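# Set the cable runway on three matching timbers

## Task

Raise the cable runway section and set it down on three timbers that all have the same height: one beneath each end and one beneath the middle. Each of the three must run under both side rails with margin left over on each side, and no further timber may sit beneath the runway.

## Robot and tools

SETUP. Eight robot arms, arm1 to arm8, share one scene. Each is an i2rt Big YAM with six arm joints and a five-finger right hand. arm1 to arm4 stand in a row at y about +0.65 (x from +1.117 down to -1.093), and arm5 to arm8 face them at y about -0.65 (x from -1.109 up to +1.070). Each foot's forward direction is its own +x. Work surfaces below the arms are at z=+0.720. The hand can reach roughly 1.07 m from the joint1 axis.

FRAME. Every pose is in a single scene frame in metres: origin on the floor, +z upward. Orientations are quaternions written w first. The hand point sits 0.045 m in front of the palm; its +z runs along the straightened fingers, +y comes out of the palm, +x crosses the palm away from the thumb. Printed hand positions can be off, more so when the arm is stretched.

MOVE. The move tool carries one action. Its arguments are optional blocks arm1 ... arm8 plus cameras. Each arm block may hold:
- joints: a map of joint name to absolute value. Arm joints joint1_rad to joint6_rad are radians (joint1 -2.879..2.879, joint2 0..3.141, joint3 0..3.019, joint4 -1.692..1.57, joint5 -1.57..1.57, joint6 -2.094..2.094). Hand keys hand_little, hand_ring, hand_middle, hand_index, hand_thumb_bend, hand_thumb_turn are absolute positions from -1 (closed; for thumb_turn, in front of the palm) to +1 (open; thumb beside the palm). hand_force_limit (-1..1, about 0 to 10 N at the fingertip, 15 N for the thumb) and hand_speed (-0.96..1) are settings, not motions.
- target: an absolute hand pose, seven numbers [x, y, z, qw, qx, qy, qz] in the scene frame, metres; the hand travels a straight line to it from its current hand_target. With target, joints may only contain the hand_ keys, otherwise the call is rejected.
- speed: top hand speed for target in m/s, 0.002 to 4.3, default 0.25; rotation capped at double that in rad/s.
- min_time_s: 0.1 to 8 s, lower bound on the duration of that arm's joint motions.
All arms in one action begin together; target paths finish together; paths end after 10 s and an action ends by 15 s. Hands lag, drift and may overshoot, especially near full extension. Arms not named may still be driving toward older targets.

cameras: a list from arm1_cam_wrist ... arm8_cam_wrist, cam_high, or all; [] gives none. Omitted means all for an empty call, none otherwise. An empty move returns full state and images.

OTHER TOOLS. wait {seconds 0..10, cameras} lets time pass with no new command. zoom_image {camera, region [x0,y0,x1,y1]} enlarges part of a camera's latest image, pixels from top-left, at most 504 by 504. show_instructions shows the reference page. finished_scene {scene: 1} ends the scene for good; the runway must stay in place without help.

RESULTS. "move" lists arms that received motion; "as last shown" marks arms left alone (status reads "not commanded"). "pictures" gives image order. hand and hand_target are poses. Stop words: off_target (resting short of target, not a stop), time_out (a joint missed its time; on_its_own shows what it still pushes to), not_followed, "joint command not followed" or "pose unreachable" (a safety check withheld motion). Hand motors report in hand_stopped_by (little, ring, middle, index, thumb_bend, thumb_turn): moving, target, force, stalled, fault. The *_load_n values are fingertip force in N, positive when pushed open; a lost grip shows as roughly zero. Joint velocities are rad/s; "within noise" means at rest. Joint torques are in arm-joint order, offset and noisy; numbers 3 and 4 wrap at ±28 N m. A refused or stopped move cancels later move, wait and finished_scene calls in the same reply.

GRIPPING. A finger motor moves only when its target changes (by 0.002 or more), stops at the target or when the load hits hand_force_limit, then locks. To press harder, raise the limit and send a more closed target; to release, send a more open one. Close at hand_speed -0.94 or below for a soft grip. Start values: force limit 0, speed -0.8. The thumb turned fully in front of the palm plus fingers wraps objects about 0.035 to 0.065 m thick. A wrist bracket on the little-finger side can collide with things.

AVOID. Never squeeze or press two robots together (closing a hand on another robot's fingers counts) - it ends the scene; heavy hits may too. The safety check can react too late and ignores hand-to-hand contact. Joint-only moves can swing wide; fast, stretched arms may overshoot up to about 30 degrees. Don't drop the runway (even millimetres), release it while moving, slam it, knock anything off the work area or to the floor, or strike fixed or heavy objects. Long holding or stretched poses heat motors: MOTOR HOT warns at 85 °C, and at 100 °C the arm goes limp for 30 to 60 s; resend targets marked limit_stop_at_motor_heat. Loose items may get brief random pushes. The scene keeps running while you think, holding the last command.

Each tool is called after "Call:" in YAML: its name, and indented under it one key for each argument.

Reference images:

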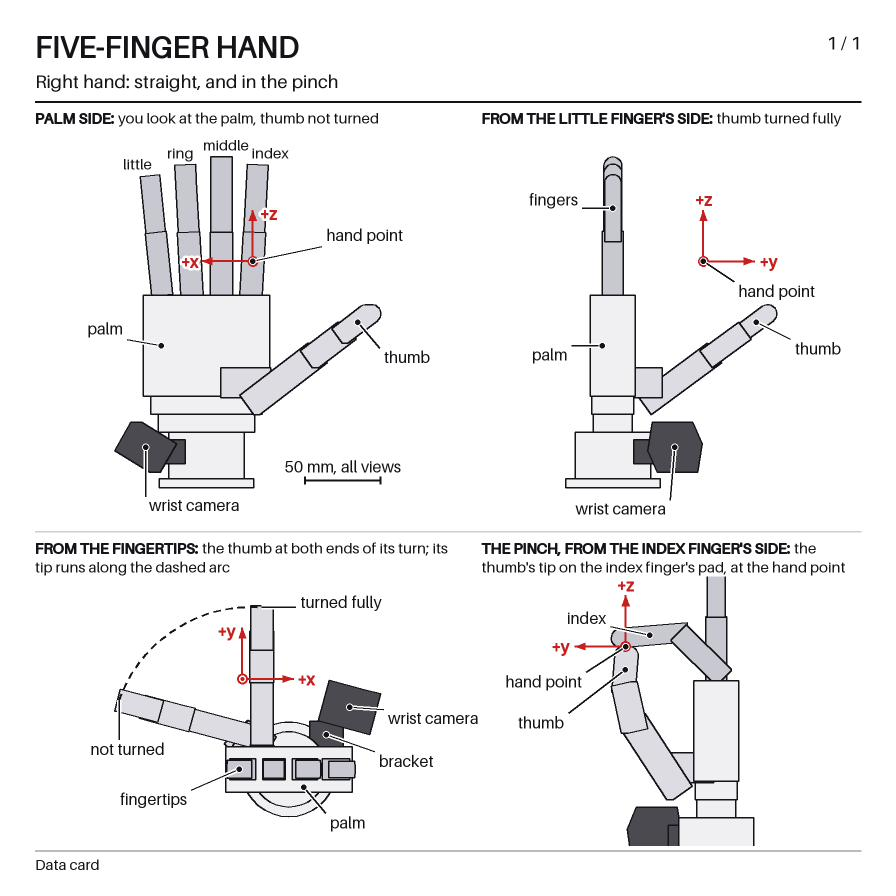

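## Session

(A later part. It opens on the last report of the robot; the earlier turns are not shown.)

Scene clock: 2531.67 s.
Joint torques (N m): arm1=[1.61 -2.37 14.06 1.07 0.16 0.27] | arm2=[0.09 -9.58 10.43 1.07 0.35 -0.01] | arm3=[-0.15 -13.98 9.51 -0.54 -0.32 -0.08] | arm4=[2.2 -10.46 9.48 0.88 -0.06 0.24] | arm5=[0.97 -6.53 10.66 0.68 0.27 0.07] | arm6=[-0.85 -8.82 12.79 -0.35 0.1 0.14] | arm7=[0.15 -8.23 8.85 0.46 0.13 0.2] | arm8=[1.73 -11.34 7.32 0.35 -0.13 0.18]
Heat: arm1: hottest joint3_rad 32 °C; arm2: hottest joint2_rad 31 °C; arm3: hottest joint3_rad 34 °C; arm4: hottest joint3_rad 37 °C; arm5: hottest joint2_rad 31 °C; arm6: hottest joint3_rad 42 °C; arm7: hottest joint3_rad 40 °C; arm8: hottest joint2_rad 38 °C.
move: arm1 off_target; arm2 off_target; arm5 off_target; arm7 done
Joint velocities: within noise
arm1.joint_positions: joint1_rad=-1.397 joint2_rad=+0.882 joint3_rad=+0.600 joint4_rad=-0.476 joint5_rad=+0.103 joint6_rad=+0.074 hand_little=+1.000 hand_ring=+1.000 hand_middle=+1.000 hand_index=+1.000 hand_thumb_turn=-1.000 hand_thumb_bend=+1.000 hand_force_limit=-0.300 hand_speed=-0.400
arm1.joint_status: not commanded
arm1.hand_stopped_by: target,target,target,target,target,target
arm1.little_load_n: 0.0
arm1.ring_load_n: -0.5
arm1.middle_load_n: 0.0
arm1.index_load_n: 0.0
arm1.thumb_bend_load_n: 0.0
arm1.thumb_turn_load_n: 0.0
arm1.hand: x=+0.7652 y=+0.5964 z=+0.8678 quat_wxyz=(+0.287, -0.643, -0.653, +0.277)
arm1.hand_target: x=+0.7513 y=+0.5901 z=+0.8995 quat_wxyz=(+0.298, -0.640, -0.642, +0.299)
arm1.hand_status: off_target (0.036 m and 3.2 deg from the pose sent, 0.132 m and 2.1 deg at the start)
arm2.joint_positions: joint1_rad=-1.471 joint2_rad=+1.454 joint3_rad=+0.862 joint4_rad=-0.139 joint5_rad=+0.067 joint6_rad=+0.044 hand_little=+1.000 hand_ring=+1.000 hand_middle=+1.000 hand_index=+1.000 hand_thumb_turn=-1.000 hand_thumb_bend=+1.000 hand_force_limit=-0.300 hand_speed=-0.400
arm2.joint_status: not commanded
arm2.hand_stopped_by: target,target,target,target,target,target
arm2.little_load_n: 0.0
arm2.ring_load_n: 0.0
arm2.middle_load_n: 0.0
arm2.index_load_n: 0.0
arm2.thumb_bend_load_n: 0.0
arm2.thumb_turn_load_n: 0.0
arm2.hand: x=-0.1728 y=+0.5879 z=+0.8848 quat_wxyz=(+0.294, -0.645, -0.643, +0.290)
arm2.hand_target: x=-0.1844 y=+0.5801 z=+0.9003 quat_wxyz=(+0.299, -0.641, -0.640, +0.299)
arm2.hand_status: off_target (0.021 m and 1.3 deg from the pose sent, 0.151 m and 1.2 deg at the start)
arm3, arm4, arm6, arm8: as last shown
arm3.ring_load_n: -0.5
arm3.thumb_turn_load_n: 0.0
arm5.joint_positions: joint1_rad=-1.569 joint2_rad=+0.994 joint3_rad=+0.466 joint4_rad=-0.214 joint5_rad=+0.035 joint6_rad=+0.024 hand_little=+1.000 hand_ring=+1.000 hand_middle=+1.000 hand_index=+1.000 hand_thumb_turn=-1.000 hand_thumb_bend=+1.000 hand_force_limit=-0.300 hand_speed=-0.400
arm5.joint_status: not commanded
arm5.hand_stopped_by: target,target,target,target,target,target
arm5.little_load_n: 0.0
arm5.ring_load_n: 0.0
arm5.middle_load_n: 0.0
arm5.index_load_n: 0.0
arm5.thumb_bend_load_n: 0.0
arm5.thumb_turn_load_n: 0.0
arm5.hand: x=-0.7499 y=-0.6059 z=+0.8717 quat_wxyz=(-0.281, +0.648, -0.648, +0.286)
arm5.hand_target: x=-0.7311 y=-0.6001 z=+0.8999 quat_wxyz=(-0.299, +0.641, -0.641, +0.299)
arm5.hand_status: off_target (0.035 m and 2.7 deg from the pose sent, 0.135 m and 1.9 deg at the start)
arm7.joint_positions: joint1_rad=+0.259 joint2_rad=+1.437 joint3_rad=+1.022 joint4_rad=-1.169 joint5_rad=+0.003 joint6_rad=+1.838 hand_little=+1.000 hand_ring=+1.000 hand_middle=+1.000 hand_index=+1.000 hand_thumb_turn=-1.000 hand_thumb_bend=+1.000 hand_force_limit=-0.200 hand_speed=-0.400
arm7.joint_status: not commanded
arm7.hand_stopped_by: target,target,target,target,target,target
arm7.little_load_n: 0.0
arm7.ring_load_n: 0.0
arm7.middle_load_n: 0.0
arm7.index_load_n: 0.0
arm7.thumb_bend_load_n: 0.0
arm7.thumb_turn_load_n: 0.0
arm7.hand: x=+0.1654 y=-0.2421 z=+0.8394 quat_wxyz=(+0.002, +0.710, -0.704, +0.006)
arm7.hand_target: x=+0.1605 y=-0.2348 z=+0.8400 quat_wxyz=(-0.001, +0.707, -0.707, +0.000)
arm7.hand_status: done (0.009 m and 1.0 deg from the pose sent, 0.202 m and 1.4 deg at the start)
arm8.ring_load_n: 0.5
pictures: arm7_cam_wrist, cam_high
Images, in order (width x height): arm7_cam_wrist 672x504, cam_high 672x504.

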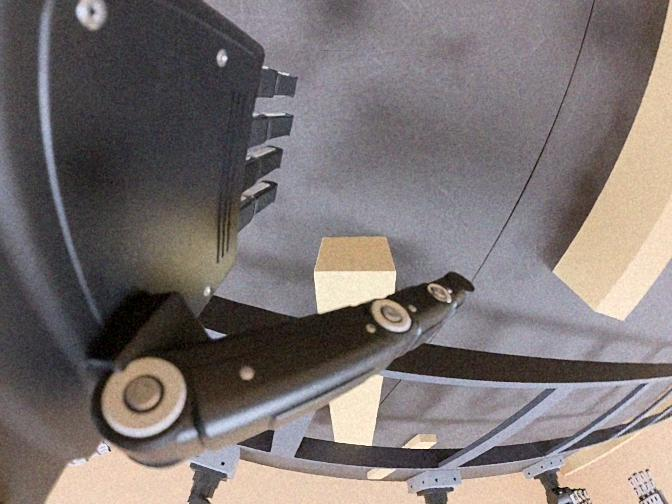

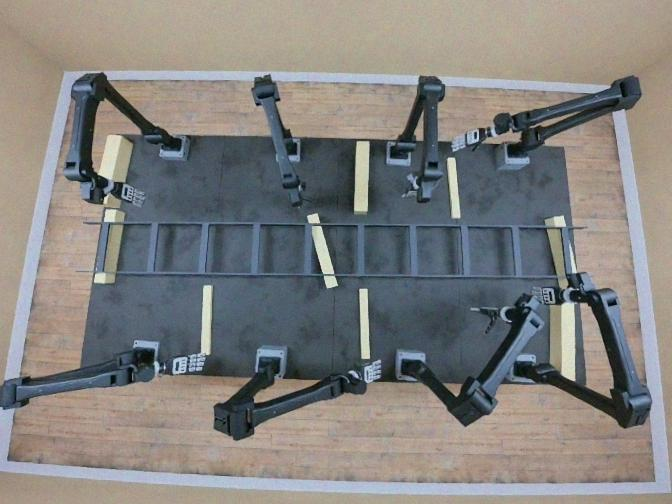

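Call:
move:
  arm7: {"target": [0.155, -0.165, 0.825, 0, 0.7071, -0.7071, 0], "speed": 0.1}
  arm6: {"target": [-0.50, -0.36, 1.0, 0, 1, 0, 0], "speed": 0.25}
  cameras: ["arm7_cam_wrist"]

Scene clock: 2558.50 s.
Joint torques (N m): arm1=[1.79 -2.32 14.04 1.16 0.19 0.24] | arm2=[0.38 -9.52 10.55 1.14 0.3 -0.02] | arm3=[0.03 -13.86 9.46 -0.59 -0.33 -0.07] | arm4=[2.73 -10.99 9.52 0.77 -0.09 0.24] | arm5=[0.91 -6.53 10.67 0.69 0.26 0.07] | arm6=[-1.14 -10.23 8.46 -0.31 0.1 0.14] | arm7=[-1.08 -10.46 10.97 0.29 0.08 -0.1] | arm8=[1.67 -11.4 7.31 0.35 -0.13 0.17]
Heat: arm1: hottest joint3_rad 36 °C; arm2: hottest joint3_rad 33 °C; arm3: hottest joint3_rad 34 °C; arm4: hottest joint3_rad 37 °C; arm5: hottest joint3_rad 32 °C; arm6: hottest joint3_rad 44 °C; arm7: hottest joint3_rad 38 °C; arm8: hottest joint2_rad 38 °C.
move: arm6 done; arm7 off_target
Joint velocities: within noise
arm1, arm2, arm3, arm4, arm5, arm8: as last shown
arm1.ring_load_n: 0.0
arm3.ring_load_n: 0.0
arm4.ring_load_n: 0.5
arm6.joint_positions: joint1_rad=+0.241 joint2_rad=+1.282 joint3_rad=+1.319 joint4_rad=-1.596 joint5_rad=+0.000 joint6_rad=+0.188 hand_little=+1.000 hand_ring=+1.000 hand_middle=+1.000 hand_index=+1.000 hand_thumb_turn=-1.000 hand_thumb_bend=+1.000 hand_force_limit=-0.400 hand_speed=-0.400
arm6.joint_status: not commanded
arm6.hand_stopped_by: target,target,target,target,target,target
arm6.little_load_n: 0.0
arm6.ring_load_n: 0.0
arm6.middle_load_n: 0.0
arm6.index_load_n: 0.0
arm6.thumb_bend_load_n: 0.0
arm6.thumb_turn_load_n: 0.0
arm6.hand: x=-0.4989 y=-0.3547 z=+0.9960 quat_wxyz=(+0.000, +1.000, +0.006, -0.001)
arm6.hand_target: x=-0.4995 y=-0.3597 z=+0.9998 quat_wxyz=(-0.001, +1.000, -0.001, +0.001)
arm6.hand_status: done (0.007 m and 0.6 deg from the pose sent, 0.086 m and 2.0 deg at the start)
arm7.joint_positions: joint1_rad=+0.245 joint2_rad=+1.619 joint3_rad=+1.169 joint4_rad=-1.152 joint5_rad=+0.003 joint6_rad=+1.838 hand_little=+1.000 hand_ring=+1.000 hand_middle=+1.000 hand_index=+1.000 hand_thumb_turn=-1.000 hand_thumb_bend=+1.000 hand_force_limit=-0.200 hand_speed=-0.400
arm7.joint_status: not commanded
arm7.hand_stopped_by: target,target,target,target,target,target
arm7.little_load_n: 0.0
arm7.ring_load_n: 0.0
arm7.middle_load_n: 0.0
arm7.index_load_n: 0.0
arm7.thumb_bend_load_n: -0.5
arm7.thumb_turn_load_n: 0.0
arm7.hand: x=+0.1556 y=-0.1831 z=+0.8172 quat_wxyz=(+0.007, +0.706, -0.708, +0.014)
arm7.hand_target: x=+0.1551 y=-0.1652 z=+0.8252 quat_wxyz=(-0.001, +0.707, -0.707, +0.000)
arm7.hand_status: off_target (0.020 m and 1.8 deg from the pose sent, 0.079 m and 1.0 deg at the start)
arm8.ring_load_n: 0.0
Images, in order (width x height): arm7_cam_wrist 672x504.

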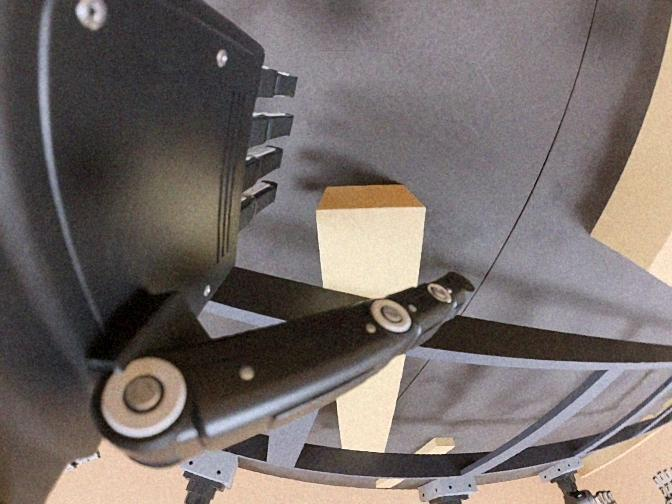

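Call:
move:
  arm7: {"target": [0.150, -0.151, 0.83, 0, 0.7071, -0.7071, 0], "speed": 0.08}

Call:
move:
  arm7: {"target": [0.070, -0.152, 0.83, 0, 0.7071, -0.7071, 0], "speed": 0.05}
  cameras: ["arm7_cam_wrist", "cam_high"]

Call:
zoom_image:
  camera: "cam_high"
  region: [290, 200, 400, 300]

Scene clock: 2570.97 s.
Joint torques (N m): arm1=[1.73 -2.2 14.08 1.02 0.16 0.22] | arm2=[-0.09 -9.99 10.55 1.1 0.32 0.01] | arm3=[0.03 -13.98 9.51 -0.54 -0.32 -0.08] | arm4=[2.73 -10.29 9.55 0.77 -0.09 0.25] | arm5=[0.91 -6.53 10.67 0.7 0.27 0.07] | arm6=[-1.14 -10.29 8.44 -0.24 0.1 0.14] | arm7=[-0.97 -10.81 11.22 -0.54 0.07 -0.07] | arm8=[1.73 -11.34 7.31 0.35 -0.13 0.18]
Heat: arm1: hottest joint3_rad 37 °C; arm2: hottest joint3_rad 34 °C; arm3: hottest joint3_rad 34 °C; arm4: hottest joint3_rad 37 °C; arm5: hottest joint3_rad 33 °C; arm6: hottest joint3_rad 43 °C; arm7: hottest joint3_rad 37 °C; arm8: hottest joint2_rad 38 °C.
move: arm7 off_target
Joint velocities: within noise
arm1, arm2, arm3, arm4, arm5, arm6, arm8: as last shown
arm3.little_load_n: 0.5
arm4.ring_load_n: 0.0
arm4.middle_load_n: -0.5
arm6.hand_target: x=-0.4995 y=-0.3597 z=+0.9998 quat_wxyz=(-0.001, +1.000, +0.000, +0.001)
arm7.joint_positions: joint1_rad=+0.245 joint2_rad=+1.647 joint3_rad=+1.220 joint4_rad=-1.152 joint5_rad=+0.003 joint6_rad=+1.838 hand_little=+1.000 hand_ring=+1.000 hand_middle=+1.000 hand_index=+1.000 hand_thumb_turn=-1.000 hand_thumb_bend=+1.000 hand_force_limit=-0.200 hand_speed=-0.400
arm7.joint_status: not commanded
arm7.hand_stopped_by: target,target,target,target,target,target
arm7.little_load_n: 0.0
arm7.ring_load_n: 0.0
arm7.middle_load_n: 0.0
arm7.index_load_n: 0.0
arm7.thumb_bend_load_n: 0.0
arm7.thumb_turn_load_n: 0.0
arm7.hand: x=+0.1502 y=-0.1633 z=+0.8234 quat_wxyz=(+0.001, +0.706, -0.709, +0.004)
arm7.hand_target: x=+0.1502 y=-0.1514 z=+0.8299 quat_wxyz=(+0.000, +0.707, -0.707, +0.000)
arm7.hand_status: off_target (0.014 m and 0.6 deg from the pose sent, 0.035 m and 1.8 deg at the start)
pictures: none

Scene clock: 2573.23 s.
Joint torques (N m): arm1=[1.61 -2.37 14.09 1.02 0.15 0.23] | arm2=[0.03 -9.58 10.61 1.18 0.3 0] | arm3=[0.15 -14.04 9.51 -0.53 -0.32 -0.08] | arm4=[2.02 -10.11 9.58 0.83 -0.09 0.25] | arm5=[0.91 -6.53 10.67 0.69 0.27 0.07] | arm6=[-0.97 -10.34 8.43 -0.29 0.1 0.14] | arm7=[4.13 -10.99 12.23 0.27 -1.23 0.17] | arm8=[1.73 -11.34 7.32 0.36 -0.13 0.18]
Heat: arm1: hottest joint3_rad 37 °C; arm2: hottest joint3_rad 34 °C; arm3: hottest joint3_rad 34 °C; arm4: hottest joint3_rad 37 °C; arm5: hottest joint3_rad 33 °C; arm6: hottest joint3_rad 43 °C; arm7: hottest joint3_rad 37 °C; arm8: hottest joint2_rad 38 °C.
move: arm7 off_target
Joint velocities: within noise
arm1, arm2, arm3, arm4, arm5, arm6, arm8: as last shown
arm1.middle_load_n: -0.5
arm2.thumb_bend_load_n: -0.5
arm3.little_load_n: 0.0
arm4.middle_load_n: 0.0
arm5.ring_load_n: 0.5
arm7.joint_positions: joint1_rad=+0.330 joint2_rad=+1.694 joint3_rad=+1.282 joint4_rad=-1.196 joint5_rad=+0.037 joint6_rad=+1.972 hand_little=+1.000 hand_ring=+1.000 hand_middle=+1.000 hand_index=+1.000 hand_thumb_turn=-1.000 hand_thumb_bend=+1.000 hand_force_limit=-0.200 hand_speed=-0.400
arm7.joint_status: not commanded
arm7.hand_stopped_by: target,target,target,target,target,target
arm7.little_load_n: 0.0
arm7.ring_load_n: 0.0
arm7.middle_load_n: 0.0
arm7.index_load_n: 0.0
arm7.thumb_bend_load_n: 0.0
arm7.thumb_turn_load_n: 0.0
arm7.hand: x=+0.1163 y=-0.1590 z=+0.8212 quat_wxyz=(-0.009, +0.688, -0.725, +0.024)
arm7.hand_target: x=+0.0720 y=-0.1547 z=+0.8309 quat_wxyz=(+0.000, +0.705, -0.709, +0.001)
arm7.hand_status: off_target (0.048 m and 4.2 deg from the pose sent, 0.081 m and 0.6 deg at the start)
Images, in order (width x height): arm7_cam_wrist 672x504, cam_high 672x504.

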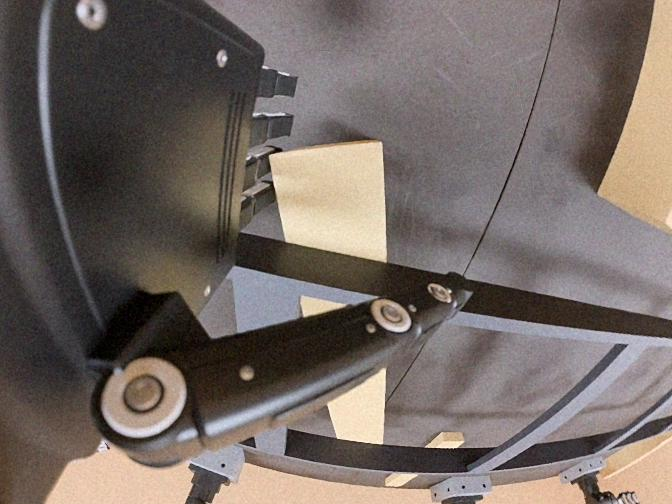

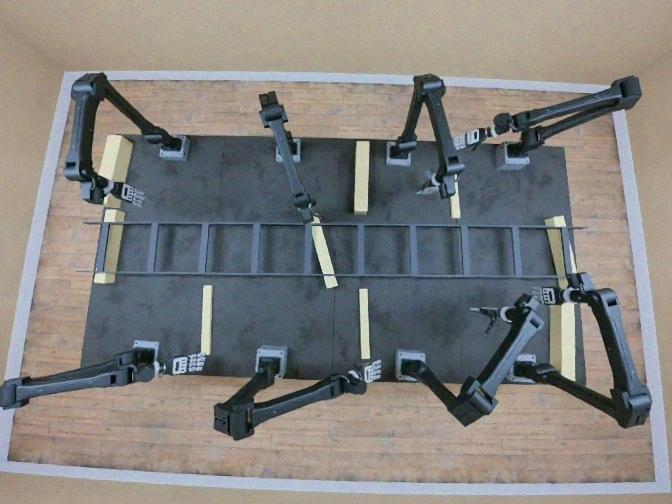

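Scaled by 4.582.

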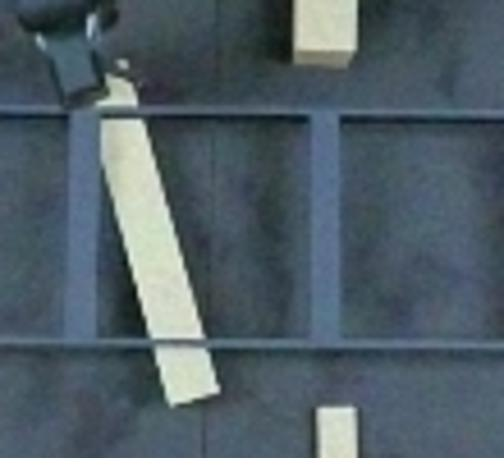

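Call:
move:
  arm7: {"target": [0.0, -0.150, 0.83, 0, 0.7071, -0.7071, 0], "speed": 0.05}
  cameras: ["arm7_cam_wrist", "cam_high"]

Call:
zoom_image:
  camera: "cam_high"
  region: [290, 200, 400, 300]

Scene clock: 2580.70 s.
Joint torques (N m): arm1=[1.61 -2.32 14.04 1.03 0.18 0.23] | arm2=[0.32 -9.76 10.56 1.21 0.33 0.01] | arm3=[-0.09 -14.15 9.5 -0.57 -0.32 -0.08] | arm4=[2.61 -10.46 9.44 0.68 -0.07 0.21] | arm5=[0.97 -6.53 10.67 0.7 0.27 0.07] | arm6=[-1.08 -10.29 8.44 -0.31 0.1 0.14] | arm7=[8.7 -10.81 13.76 1.39 -3.12 0.14] | arm8=[1.73 -11.34 7.3 0.35 -0.13 0.18]
Heat: arm1: hottest joint3_rad 37 °C; arm2: hottest joint3_rad 35 °C; arm3: hottest joint3_rad 34 °C; arm4: hottest joint3_rad 37 °C; arm5: hottest joint3_rad 33 °C; arm6: hottest joint3_rad 42 °C; arm7: hottest joint3_rad 38 °C; arm8: hottest joint2_rad 38 °C.
move: arm7 off_target
Joint velocities: within noise
arm1, arm2, arm3, arm5, arm6: as last shown
arm1.middle_load_n: 0.0
arm2.ring_load_n: -0.5
arm2.thumb_bend_load_n: 0.0
arm4.joint_positions: joint1_rad=+0.235 joint2_rad=+1.472 joint3_rad=+1.491 joint4_rad=-1.593 joint5_rad=+0.016 joint6_rad=-1.389 hand_little=+1.000 hand_ring=+1.000 hand_middle=+1.000 hand_index=+1.000 hand_thumb_turn=-1.000 hand_thumb_bend=+1.000 hand_force_limit=-0.200 hand_speed=-0.400
arm4.joint_status: not commanded
arm4.hand_stopped_by: target,target,target,target,target,target
arm4.little_load_n: 0.0
arm4.ring_load_n: 0.0
arm4.middle_load_n: 0.0
arm4.index_load_n: 0.0
arm4.thumb_bend_load_n: 0.0
arm4.thumb_turn_load_n: 0.0
arm4.hand: x=-1.0753 y=+0.2473 z=+1.0172 quat_wxyz=(-0.003, +0.713, -0.701, -0.005)
arm4.hand_target: x=-1.0702 y=+0.2493 z=+1.0200 quat_wxyz=(+0.000, +0.710, -0.704, +0.000)
arm4.hand_status: not commanded
arm5.ring_load_n: 0.0
arm5.thumb_turn_load_n: -0.5
arm7.joint_positions: joint1_rad=+0.361 joint2_rad=+1.729 joint3_rad=+1.326 joint4_rad=-1.250 joint5_rad=+0.083 joint6_rad=+2.059 hand_little=+1.000 hand_ring=+1.000 hand_middle=+1.000 hand_index=+1.000 hand_thumb_turn=-1.000 hand_thumb_bend=+1.000 hand_force_limit=-0.200 hand_speed=-0.400
arm7.joint_status: not commanded
arm7.hand_stopped_by: target,target,target,target,target,target
arm7.little_load_n: 0.0
arm7.ring_load_n: 0.0
arm7.middle_load_n: 0.5
arm7.index_load_n: 0.0
arm7.thumb_bend_load_n: 0.0
arm7.thumb_turn_load_n: 0.0
arm7.hand: x=+0.1121 y=-0.1558 z=+0.8169 quat_wxyz=(-0.024, +0.668, -0.742, +0.053)
arm7.hand_target: x=+0.0206 y=-0.1610 z=+0.8320 quat_wxyz=(+0.003, +0.709, -0.705, +0.001)
arm7.hand_status: off_target (0.113 m and 9.0 deg from the pose sent, 0.117 m and 4.2 deg at the start; pose on its path clipped on 23 of 58 steps; a joint's target at an end of its range on 24 of 58 steps)
arm8.joint_positions: joint1_rad=+0.114 joint2_rad=+1.472 joint3_rad=+1.479 joint4_rad=-1.578 joint5_rad=+0.007 joint6_rad=-1.513 hand_little=+1.000 hand_ring=+1.000 hand_middle=+1.000 hand_index=+1.000 hand_thumb_turn=-1.000 hand_thumb_bend=+1.000 hand_force_limit=-0.200 hand_speed=-0.400
arm8.joint_status: not commanded
arm8.hand_stopped_by: target,target,target,target,target,target
arm8.little_load_n: 0.0
arm8.ring_load_n: 0.0
arm8.middle_load_n: 0.0
arm8.index_load_n: -0.5
arm8.thumb_bend_load_n: 0.0
arm8.thumb_turn_load_n: 0.0
arm8.hand: x=+1.1045 y=-0.2478 z=+1.0196 quat_wxyz=(+0.002, +0.704, +0.710, +0.001)
arm8.hand_target: x=+1.1000 y=-0.2499 z=+1.0200 quat_wxyz=(+0.000, +0.707, +0.707, +0.000)
arm8.hand_status: not commanded
Images, in order (width x height): arm7_cam_wrist 672x504, cam_high 672x504.

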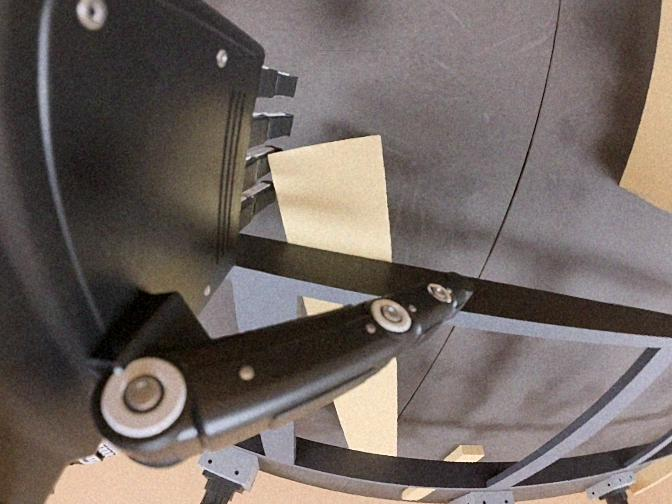

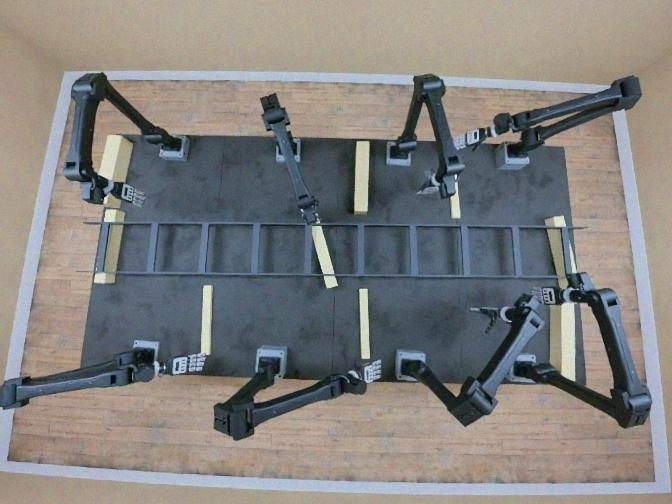

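Scaled by 4.582.

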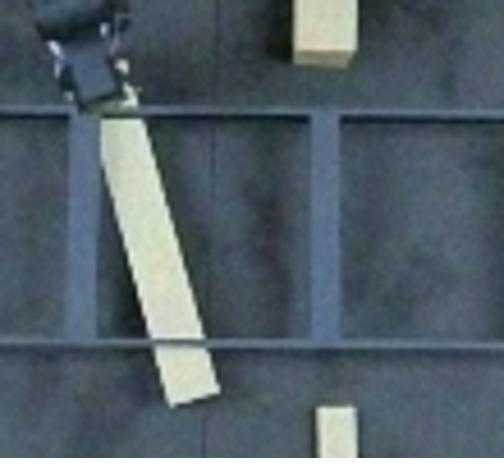

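Call:
move:
  arm7: {"target": [0.17, -0.18, 0.84, 0, 0.7071, -0.7071, 0], "speed": 0.1}

Call:
move:
  arm7: {"target": [0.20, -0.32, 0.98, 0, 0.7071, -0.7071, 0], "speed": 0.2}
  arm1: {"target": [0.76, 0.56, 0.98, -0.2988, 0.6409, 0.6409, -0.2988], "speed": 0.15}
  arm2: {"target": [-0.16, 0.56, 0.98, -0.2988, 0.6409, 0.6409, -0.2988], "speed": 0.15}
  arm5: {"target": [-0.75, -0.58, 0.98, -0.2988, 0.6409, -0.6409, 0.2988], "speed": 0.15}
  cameras: ["cam_high", "arm3_cam_wrist", "arm6_cam_wrist", "arm4_cam_wrist", "arm8_cam_wrist"]

Call:
zoom_image:
  camera: "cam_high"
  region: [70, 190, 340, 300]

Call:
zoom_image:
  camera: "cam_high"
  region: [330, 190, 600, 300]

Scene clock: 2595.80 s.
Joint torques (N m): arm1=[1.67 -2.14 14.06 1.16 0.18 0.24] | arm2=[1.14 -9.64 10.51 1.13 0.32 0.01] | arm3=[-0.09 -14.15 9.47 -0.55 -0.33 -0.08] | arm4=[2.14 -10.81 9.48 0.85 -0.08 0.27] | arm5=[0.91 -6.53 10.67 0.69 0.27 0.07] | arm6=[-1.2 -10.29 8.44 -0.31 0.1 0.13] | arm7=[-0.79 -12.75 7.88 0.44 -0.06 -0.13] | arm8=[1.73 -11.28 7.32 0.36 -0.13 0.18]
Heat: arm1: hottest joint3_rad 38 °C; arm2: hottest joint3_rad 35 °C; arm3: hottest joint3_rad 34 °C; arm4: hottest joint3_rad 37 °C; arm5: hottest joint3_rad 34 °C; arm6: hottest joint3_rad 41 °C; arm7: hottest joint3_rad 38 °C; arm8: hottest joint2_rad 38 °C.
move: arm7 off_target
Joint velocities: within noise
arm1, arm2, arm3, arm4, arm5, arm6, arm8: as last shown
arm2.ring_load_n: 0.0
arm2.index_load_n: -0.5
arm5.thumb_turn_load_n: 0.0
arm7.joint_positions: joint1_rad=+0.216 joint2_rad=+1.594 joint3_rad=+1.176 joint4_rad=-1.187 joint5_rad=+0.005 joint6_rad=+1.819 hand_little=+1.000 hand_ring=+1.000 hand_middle=+1.000 hand_index=+1.000 hand_thumb_turn=-1.000 hand_thumb_bend=+1.000 hand_force_limit=-0.200 hand_speed=-0.400
arm7.joint_status: not commanded
arm7.hand_stopped_by: target,target,target,target,target,target
arm7.little_load_n: 0.0
arm7.ring_load_n: 0.0
arm7.middle_load_n: 0.0
arm7.index_load_n: 0.0
arm7.thumb_bend_load_n: 0.0
arm7.thumb_turn_load_n: 0.0
arm7.hand: x=+0.1696 y=-0.1844 z=+0.8302 quat_wxyz=(+0.008, +0.702, -0.712, +0.016)
arm7.hand_target: x=+0.1696 y=-0.1802 z=+0.8399 quat_wxyz=(+0.001, +0.707, -0.707, +0.000)
arm7.hand_status: off_target (0.011 m and 2.1 deg from the pose sent, 0.067 m and 9.0 deg at the start)
arm8.index_load_n: 0.0
pictures: none

Scene clock: 2597.60 s.
Joint torques (N m): arm1=[1.49 -2.26 14.63 1.1 0.24 0.24] | arm2=[0.44 -8.59 11.58 1.16 0.37 0.02] | arm3=[-0.21 -13.86 9.51 -0.62 -0.32 -0.08] | arm4=[2.49 -10.64 9.61 0.59 -0.07 0.2] | arm5=[1.08 -5.3 11.86 0.69 0.31 0.05] | arm6=[-1.08 -10.23 8.44 -0.27 0.1 0.14] | arm7=[-0.09 -5.54 10.11 -0.53 0 -0.05] | arm8=[1.79 -11.28 7.31 0.36 -0.13 0.17]
Heat: arm1: hottest joint3_rad 38 °C; arm2: hottest joint3_rad 35 °C; arm3: hottest joint3_rad 34 °C; arm4: hottest joint3_rad 37 °C; arm5: hottest joint3_rad 34 °C; arm6: hottest joint3_rad 41 °C; arm7: hottest joint3_rad 38 °C; arm8: hottest joint2_rad 38 °C.
move: arm1 off_target; arm2 off_target; arm5 off_target; arm7 done
Joint velocities: within noise
arm1.joint_positions: joint1_rad=-1.276 joint2_rad=+0.845 joint3_rad=+0.793 joint4_rad=-0.718 joint5_rad=+0.196 joint6_rad=+0.154 hand_little=+1.000 hand_ring=+1.000 hand_middle=+1.000 hand_index=+1.000 hand_thumb_turn=-1.000 hand_thumb_bend=+1.000 hand_force_limit=-0.300 hand_speed=-0.400
arm1.joint_status: not commanded
arm1.hand_stopped_by: target,target,target,target,target,target
arm1.little_load_n: 0.0
arm1.ring_load_n: 0.0
arm1.middle_load_n: 0.0
arm1.index_load_n: 0.0
arm1.thumb_bend_load_n: 0.0
arm1.thumb_turn_load_n: 0.5
arm1.hand: x=+0.7695 y=+0.5674 z=+0.9463 quat_wxyz=(+0.290, -0.643, -0.653, +0.275)
arm1.hand_target: x=+0.7609 y=+0.5608 z=+0.9796 quat_wxyz=(+0.299, -0.641, -0.641, +0.299)
arm1.hand_status: off_target (0.036 m and 3.2 deg from the pose sent, 0.118 m and 3.2 deg at the start)
arm2.joint_positions: joint1_rad=-1.415 joint2_rad=+1.300 joint3_rad=+0.937 joint4_rad=-0.377 joint5_rad=+0.110 joint6_rad=+0.079 hand_little=+1.000 hand_ring=+1.000 hand_middle=+1.000 hand_index=+1.000 hand_thumb_turn=-1.000 hand_thumb_bend=+1.000 hand_force_limit=-0.300 hand_speed=-0.400
arm2.joint_status: not commanded
arm2.hand_stopped_by: target,target,target,target,target,target
arm2.little_load_n: -0.5
arm2.ring_load_n: 0.0
arm2.middle_load_n: 0.0
arm2.index_load_n: 0.0
arm2.thumb_bend_load_n: 0.5
arm2.thumb_turn_load_n: 0.0
arm2.hand: x=-0.1496 y=+0.5682 z=+0.9602 quat_wxyz=(+0.293, -0.645, -0.645, +0.287)
arm2.hand_target: x=-0.1595 y=+0.5603 z=+0.9800 quat_wxyz=(+0.299, -0.641, -0.641, +0.299)
arm2.hand_status: off_target (0.024 m and 1.7 deg from the pose sent, 0.100 m and 1.3 deg at the start)
arm3, arm4, arm6, arm8: as last shown
arm4.thumb_bend_load_n: -0.5
arm5.joint_positions: joint1_rad=-1.489 joint2_rad=+0.834 joint3_rad=+0.602 joint4_rad=-0.518 joint5_rad=+0.098 joint6_rad=+0.076 hand_little=+1.000 hand_ring=+1.000 hand_middle=+1.000 hand_index=+1.000 hand_thumb_turn=-1.000 hand_thumb_bend=+1.000 hand_force_limit=-0.300 hand_speed=-0.400
arm5.joint_status: not commanded
arm5.hand_stopped_by: target,target,target,target,target,target
arm5.little_load_n: 0.0
arm5.ring_load_n: 0.0
arm5.middle_load_n: 0.0
arm5.index_load_n: 0.0
arm5.thumb_bend_load_n: 0.0
arm5.thumb_turn_load_n: 0.0
arm5.hand: x=-0.7649 y=-0.5877 z=+0.9471 quat_wxyz=(-0.278, +0.649, -0.648, +0.287)
arm5.hand_target: x=-0.7513 y=-0.5804 z=+0.9796 quat_wxyz=(-0.299, +0.641, -0.641, +0.298)
arm5.hand_status: off_target (0.037 m and 3.0 deg from the pose sent, 0.111 m and 2.7 deg at the start)
arm7.joint_positions: joint1_rad=+0.216 joint2_rad=+1.124 joint3_rad=+1.103 joint4_rad=-1.557 joint5_rad=+0.005 joint6_rad=+1.819 hand_little=+1.000 hand_ring=+1.000 hand_middle=+1.000 hand_index=+1.000 hand_thumb_turn=-1.000 hand_thumb_bend=+1.000 hand_force_limit=-0.200 hand_speed=-0.400
arm7.joint_status: not commanded
arm7.hand_stopped_by: target,target,target,target,target,target
arm7.little_load_n: 0.0
arm7.ring_load_n: 0.0
arm7.middle_load_n: 0.0
arm7.index_load_n: 0.0
arm7.thumb_bend_load_n: 0.0
arm7.thumb_turn_load_n: 0.0
arm7.hand: x=+0.2022 y=-0.3195 z=+0.9721 quat_wxyz=(+0.001, +0.703, -0.712, +0.004)
arm7.hand_target: x=+0.2000 y=-0.3200 z=+0.9798 quat_wxyz=(+0.000, +0.707, -0.707, +0.000)
arm7.hand_status: done (0.008 m and 0.9 deg from the pose sent, 0.204 m and 2.1 deg at the start)
pictures: arm3_cam_wrist, arm4_cam_wrist, arm6_cam_wrist, arm8_cam_wrist, cam_high
Images, in order (width x height): arm3_cam_wrist 672x504, arm4_cam_wrist 672x504, arm6_cam_wrist 672x504, arm8_cam_wrist 672x504, cam_high 672x504.

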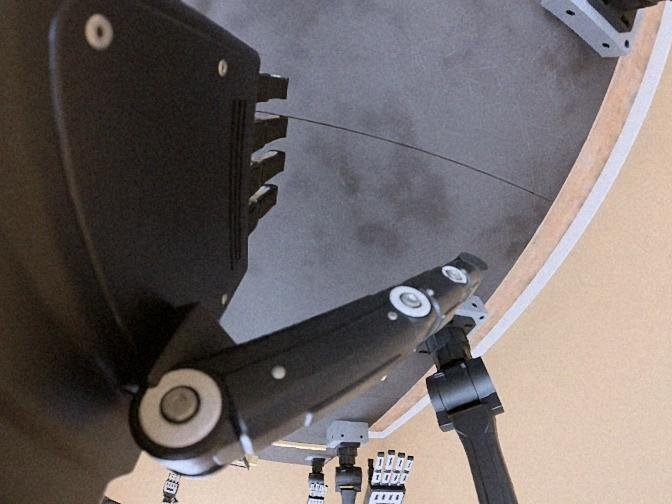

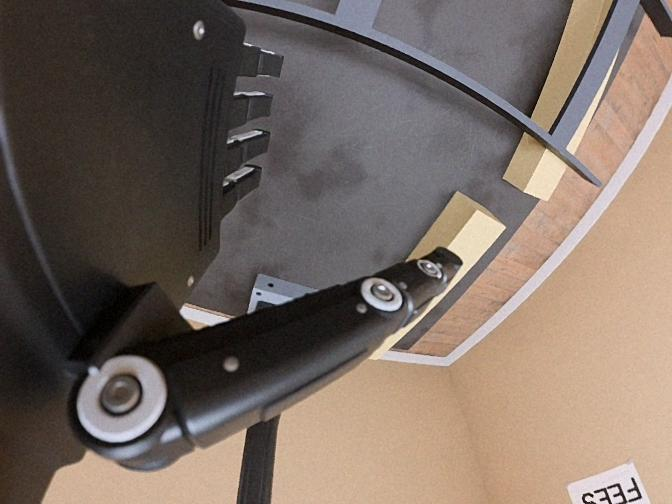

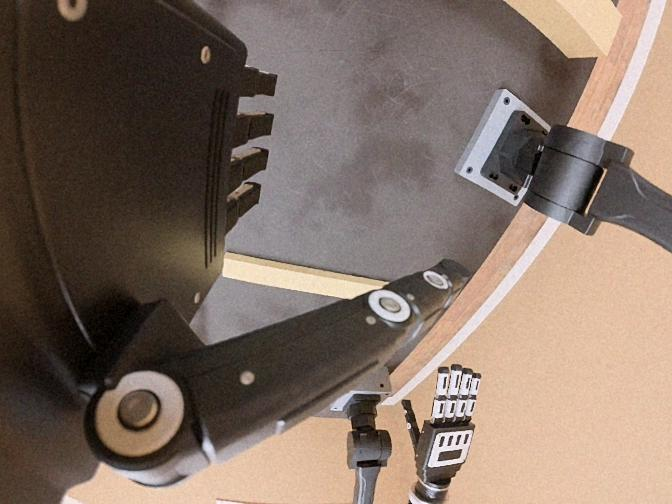

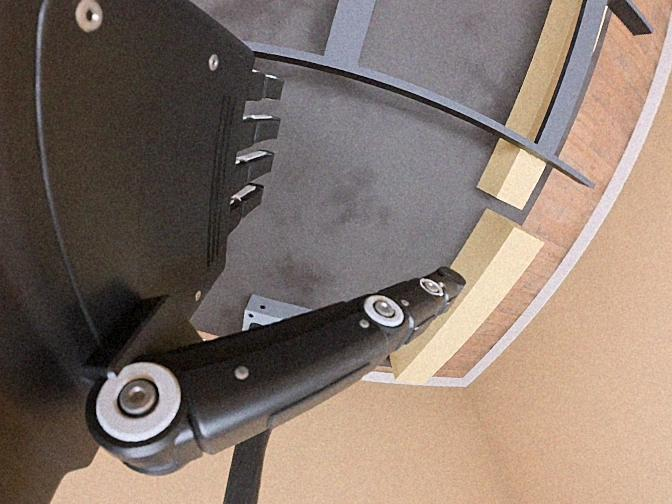

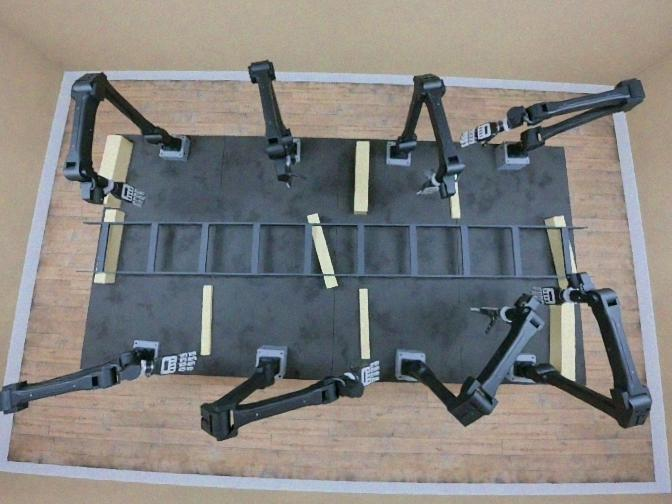

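Scaled by 1.867.

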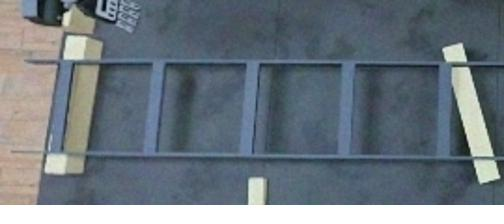

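Scaled by 1.867.

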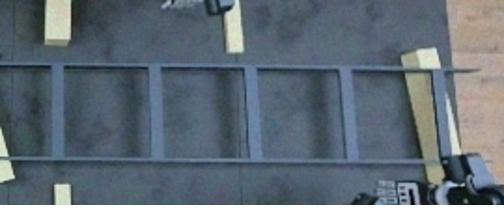

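Call:
finished_scene:

The scene is finished: the task was done.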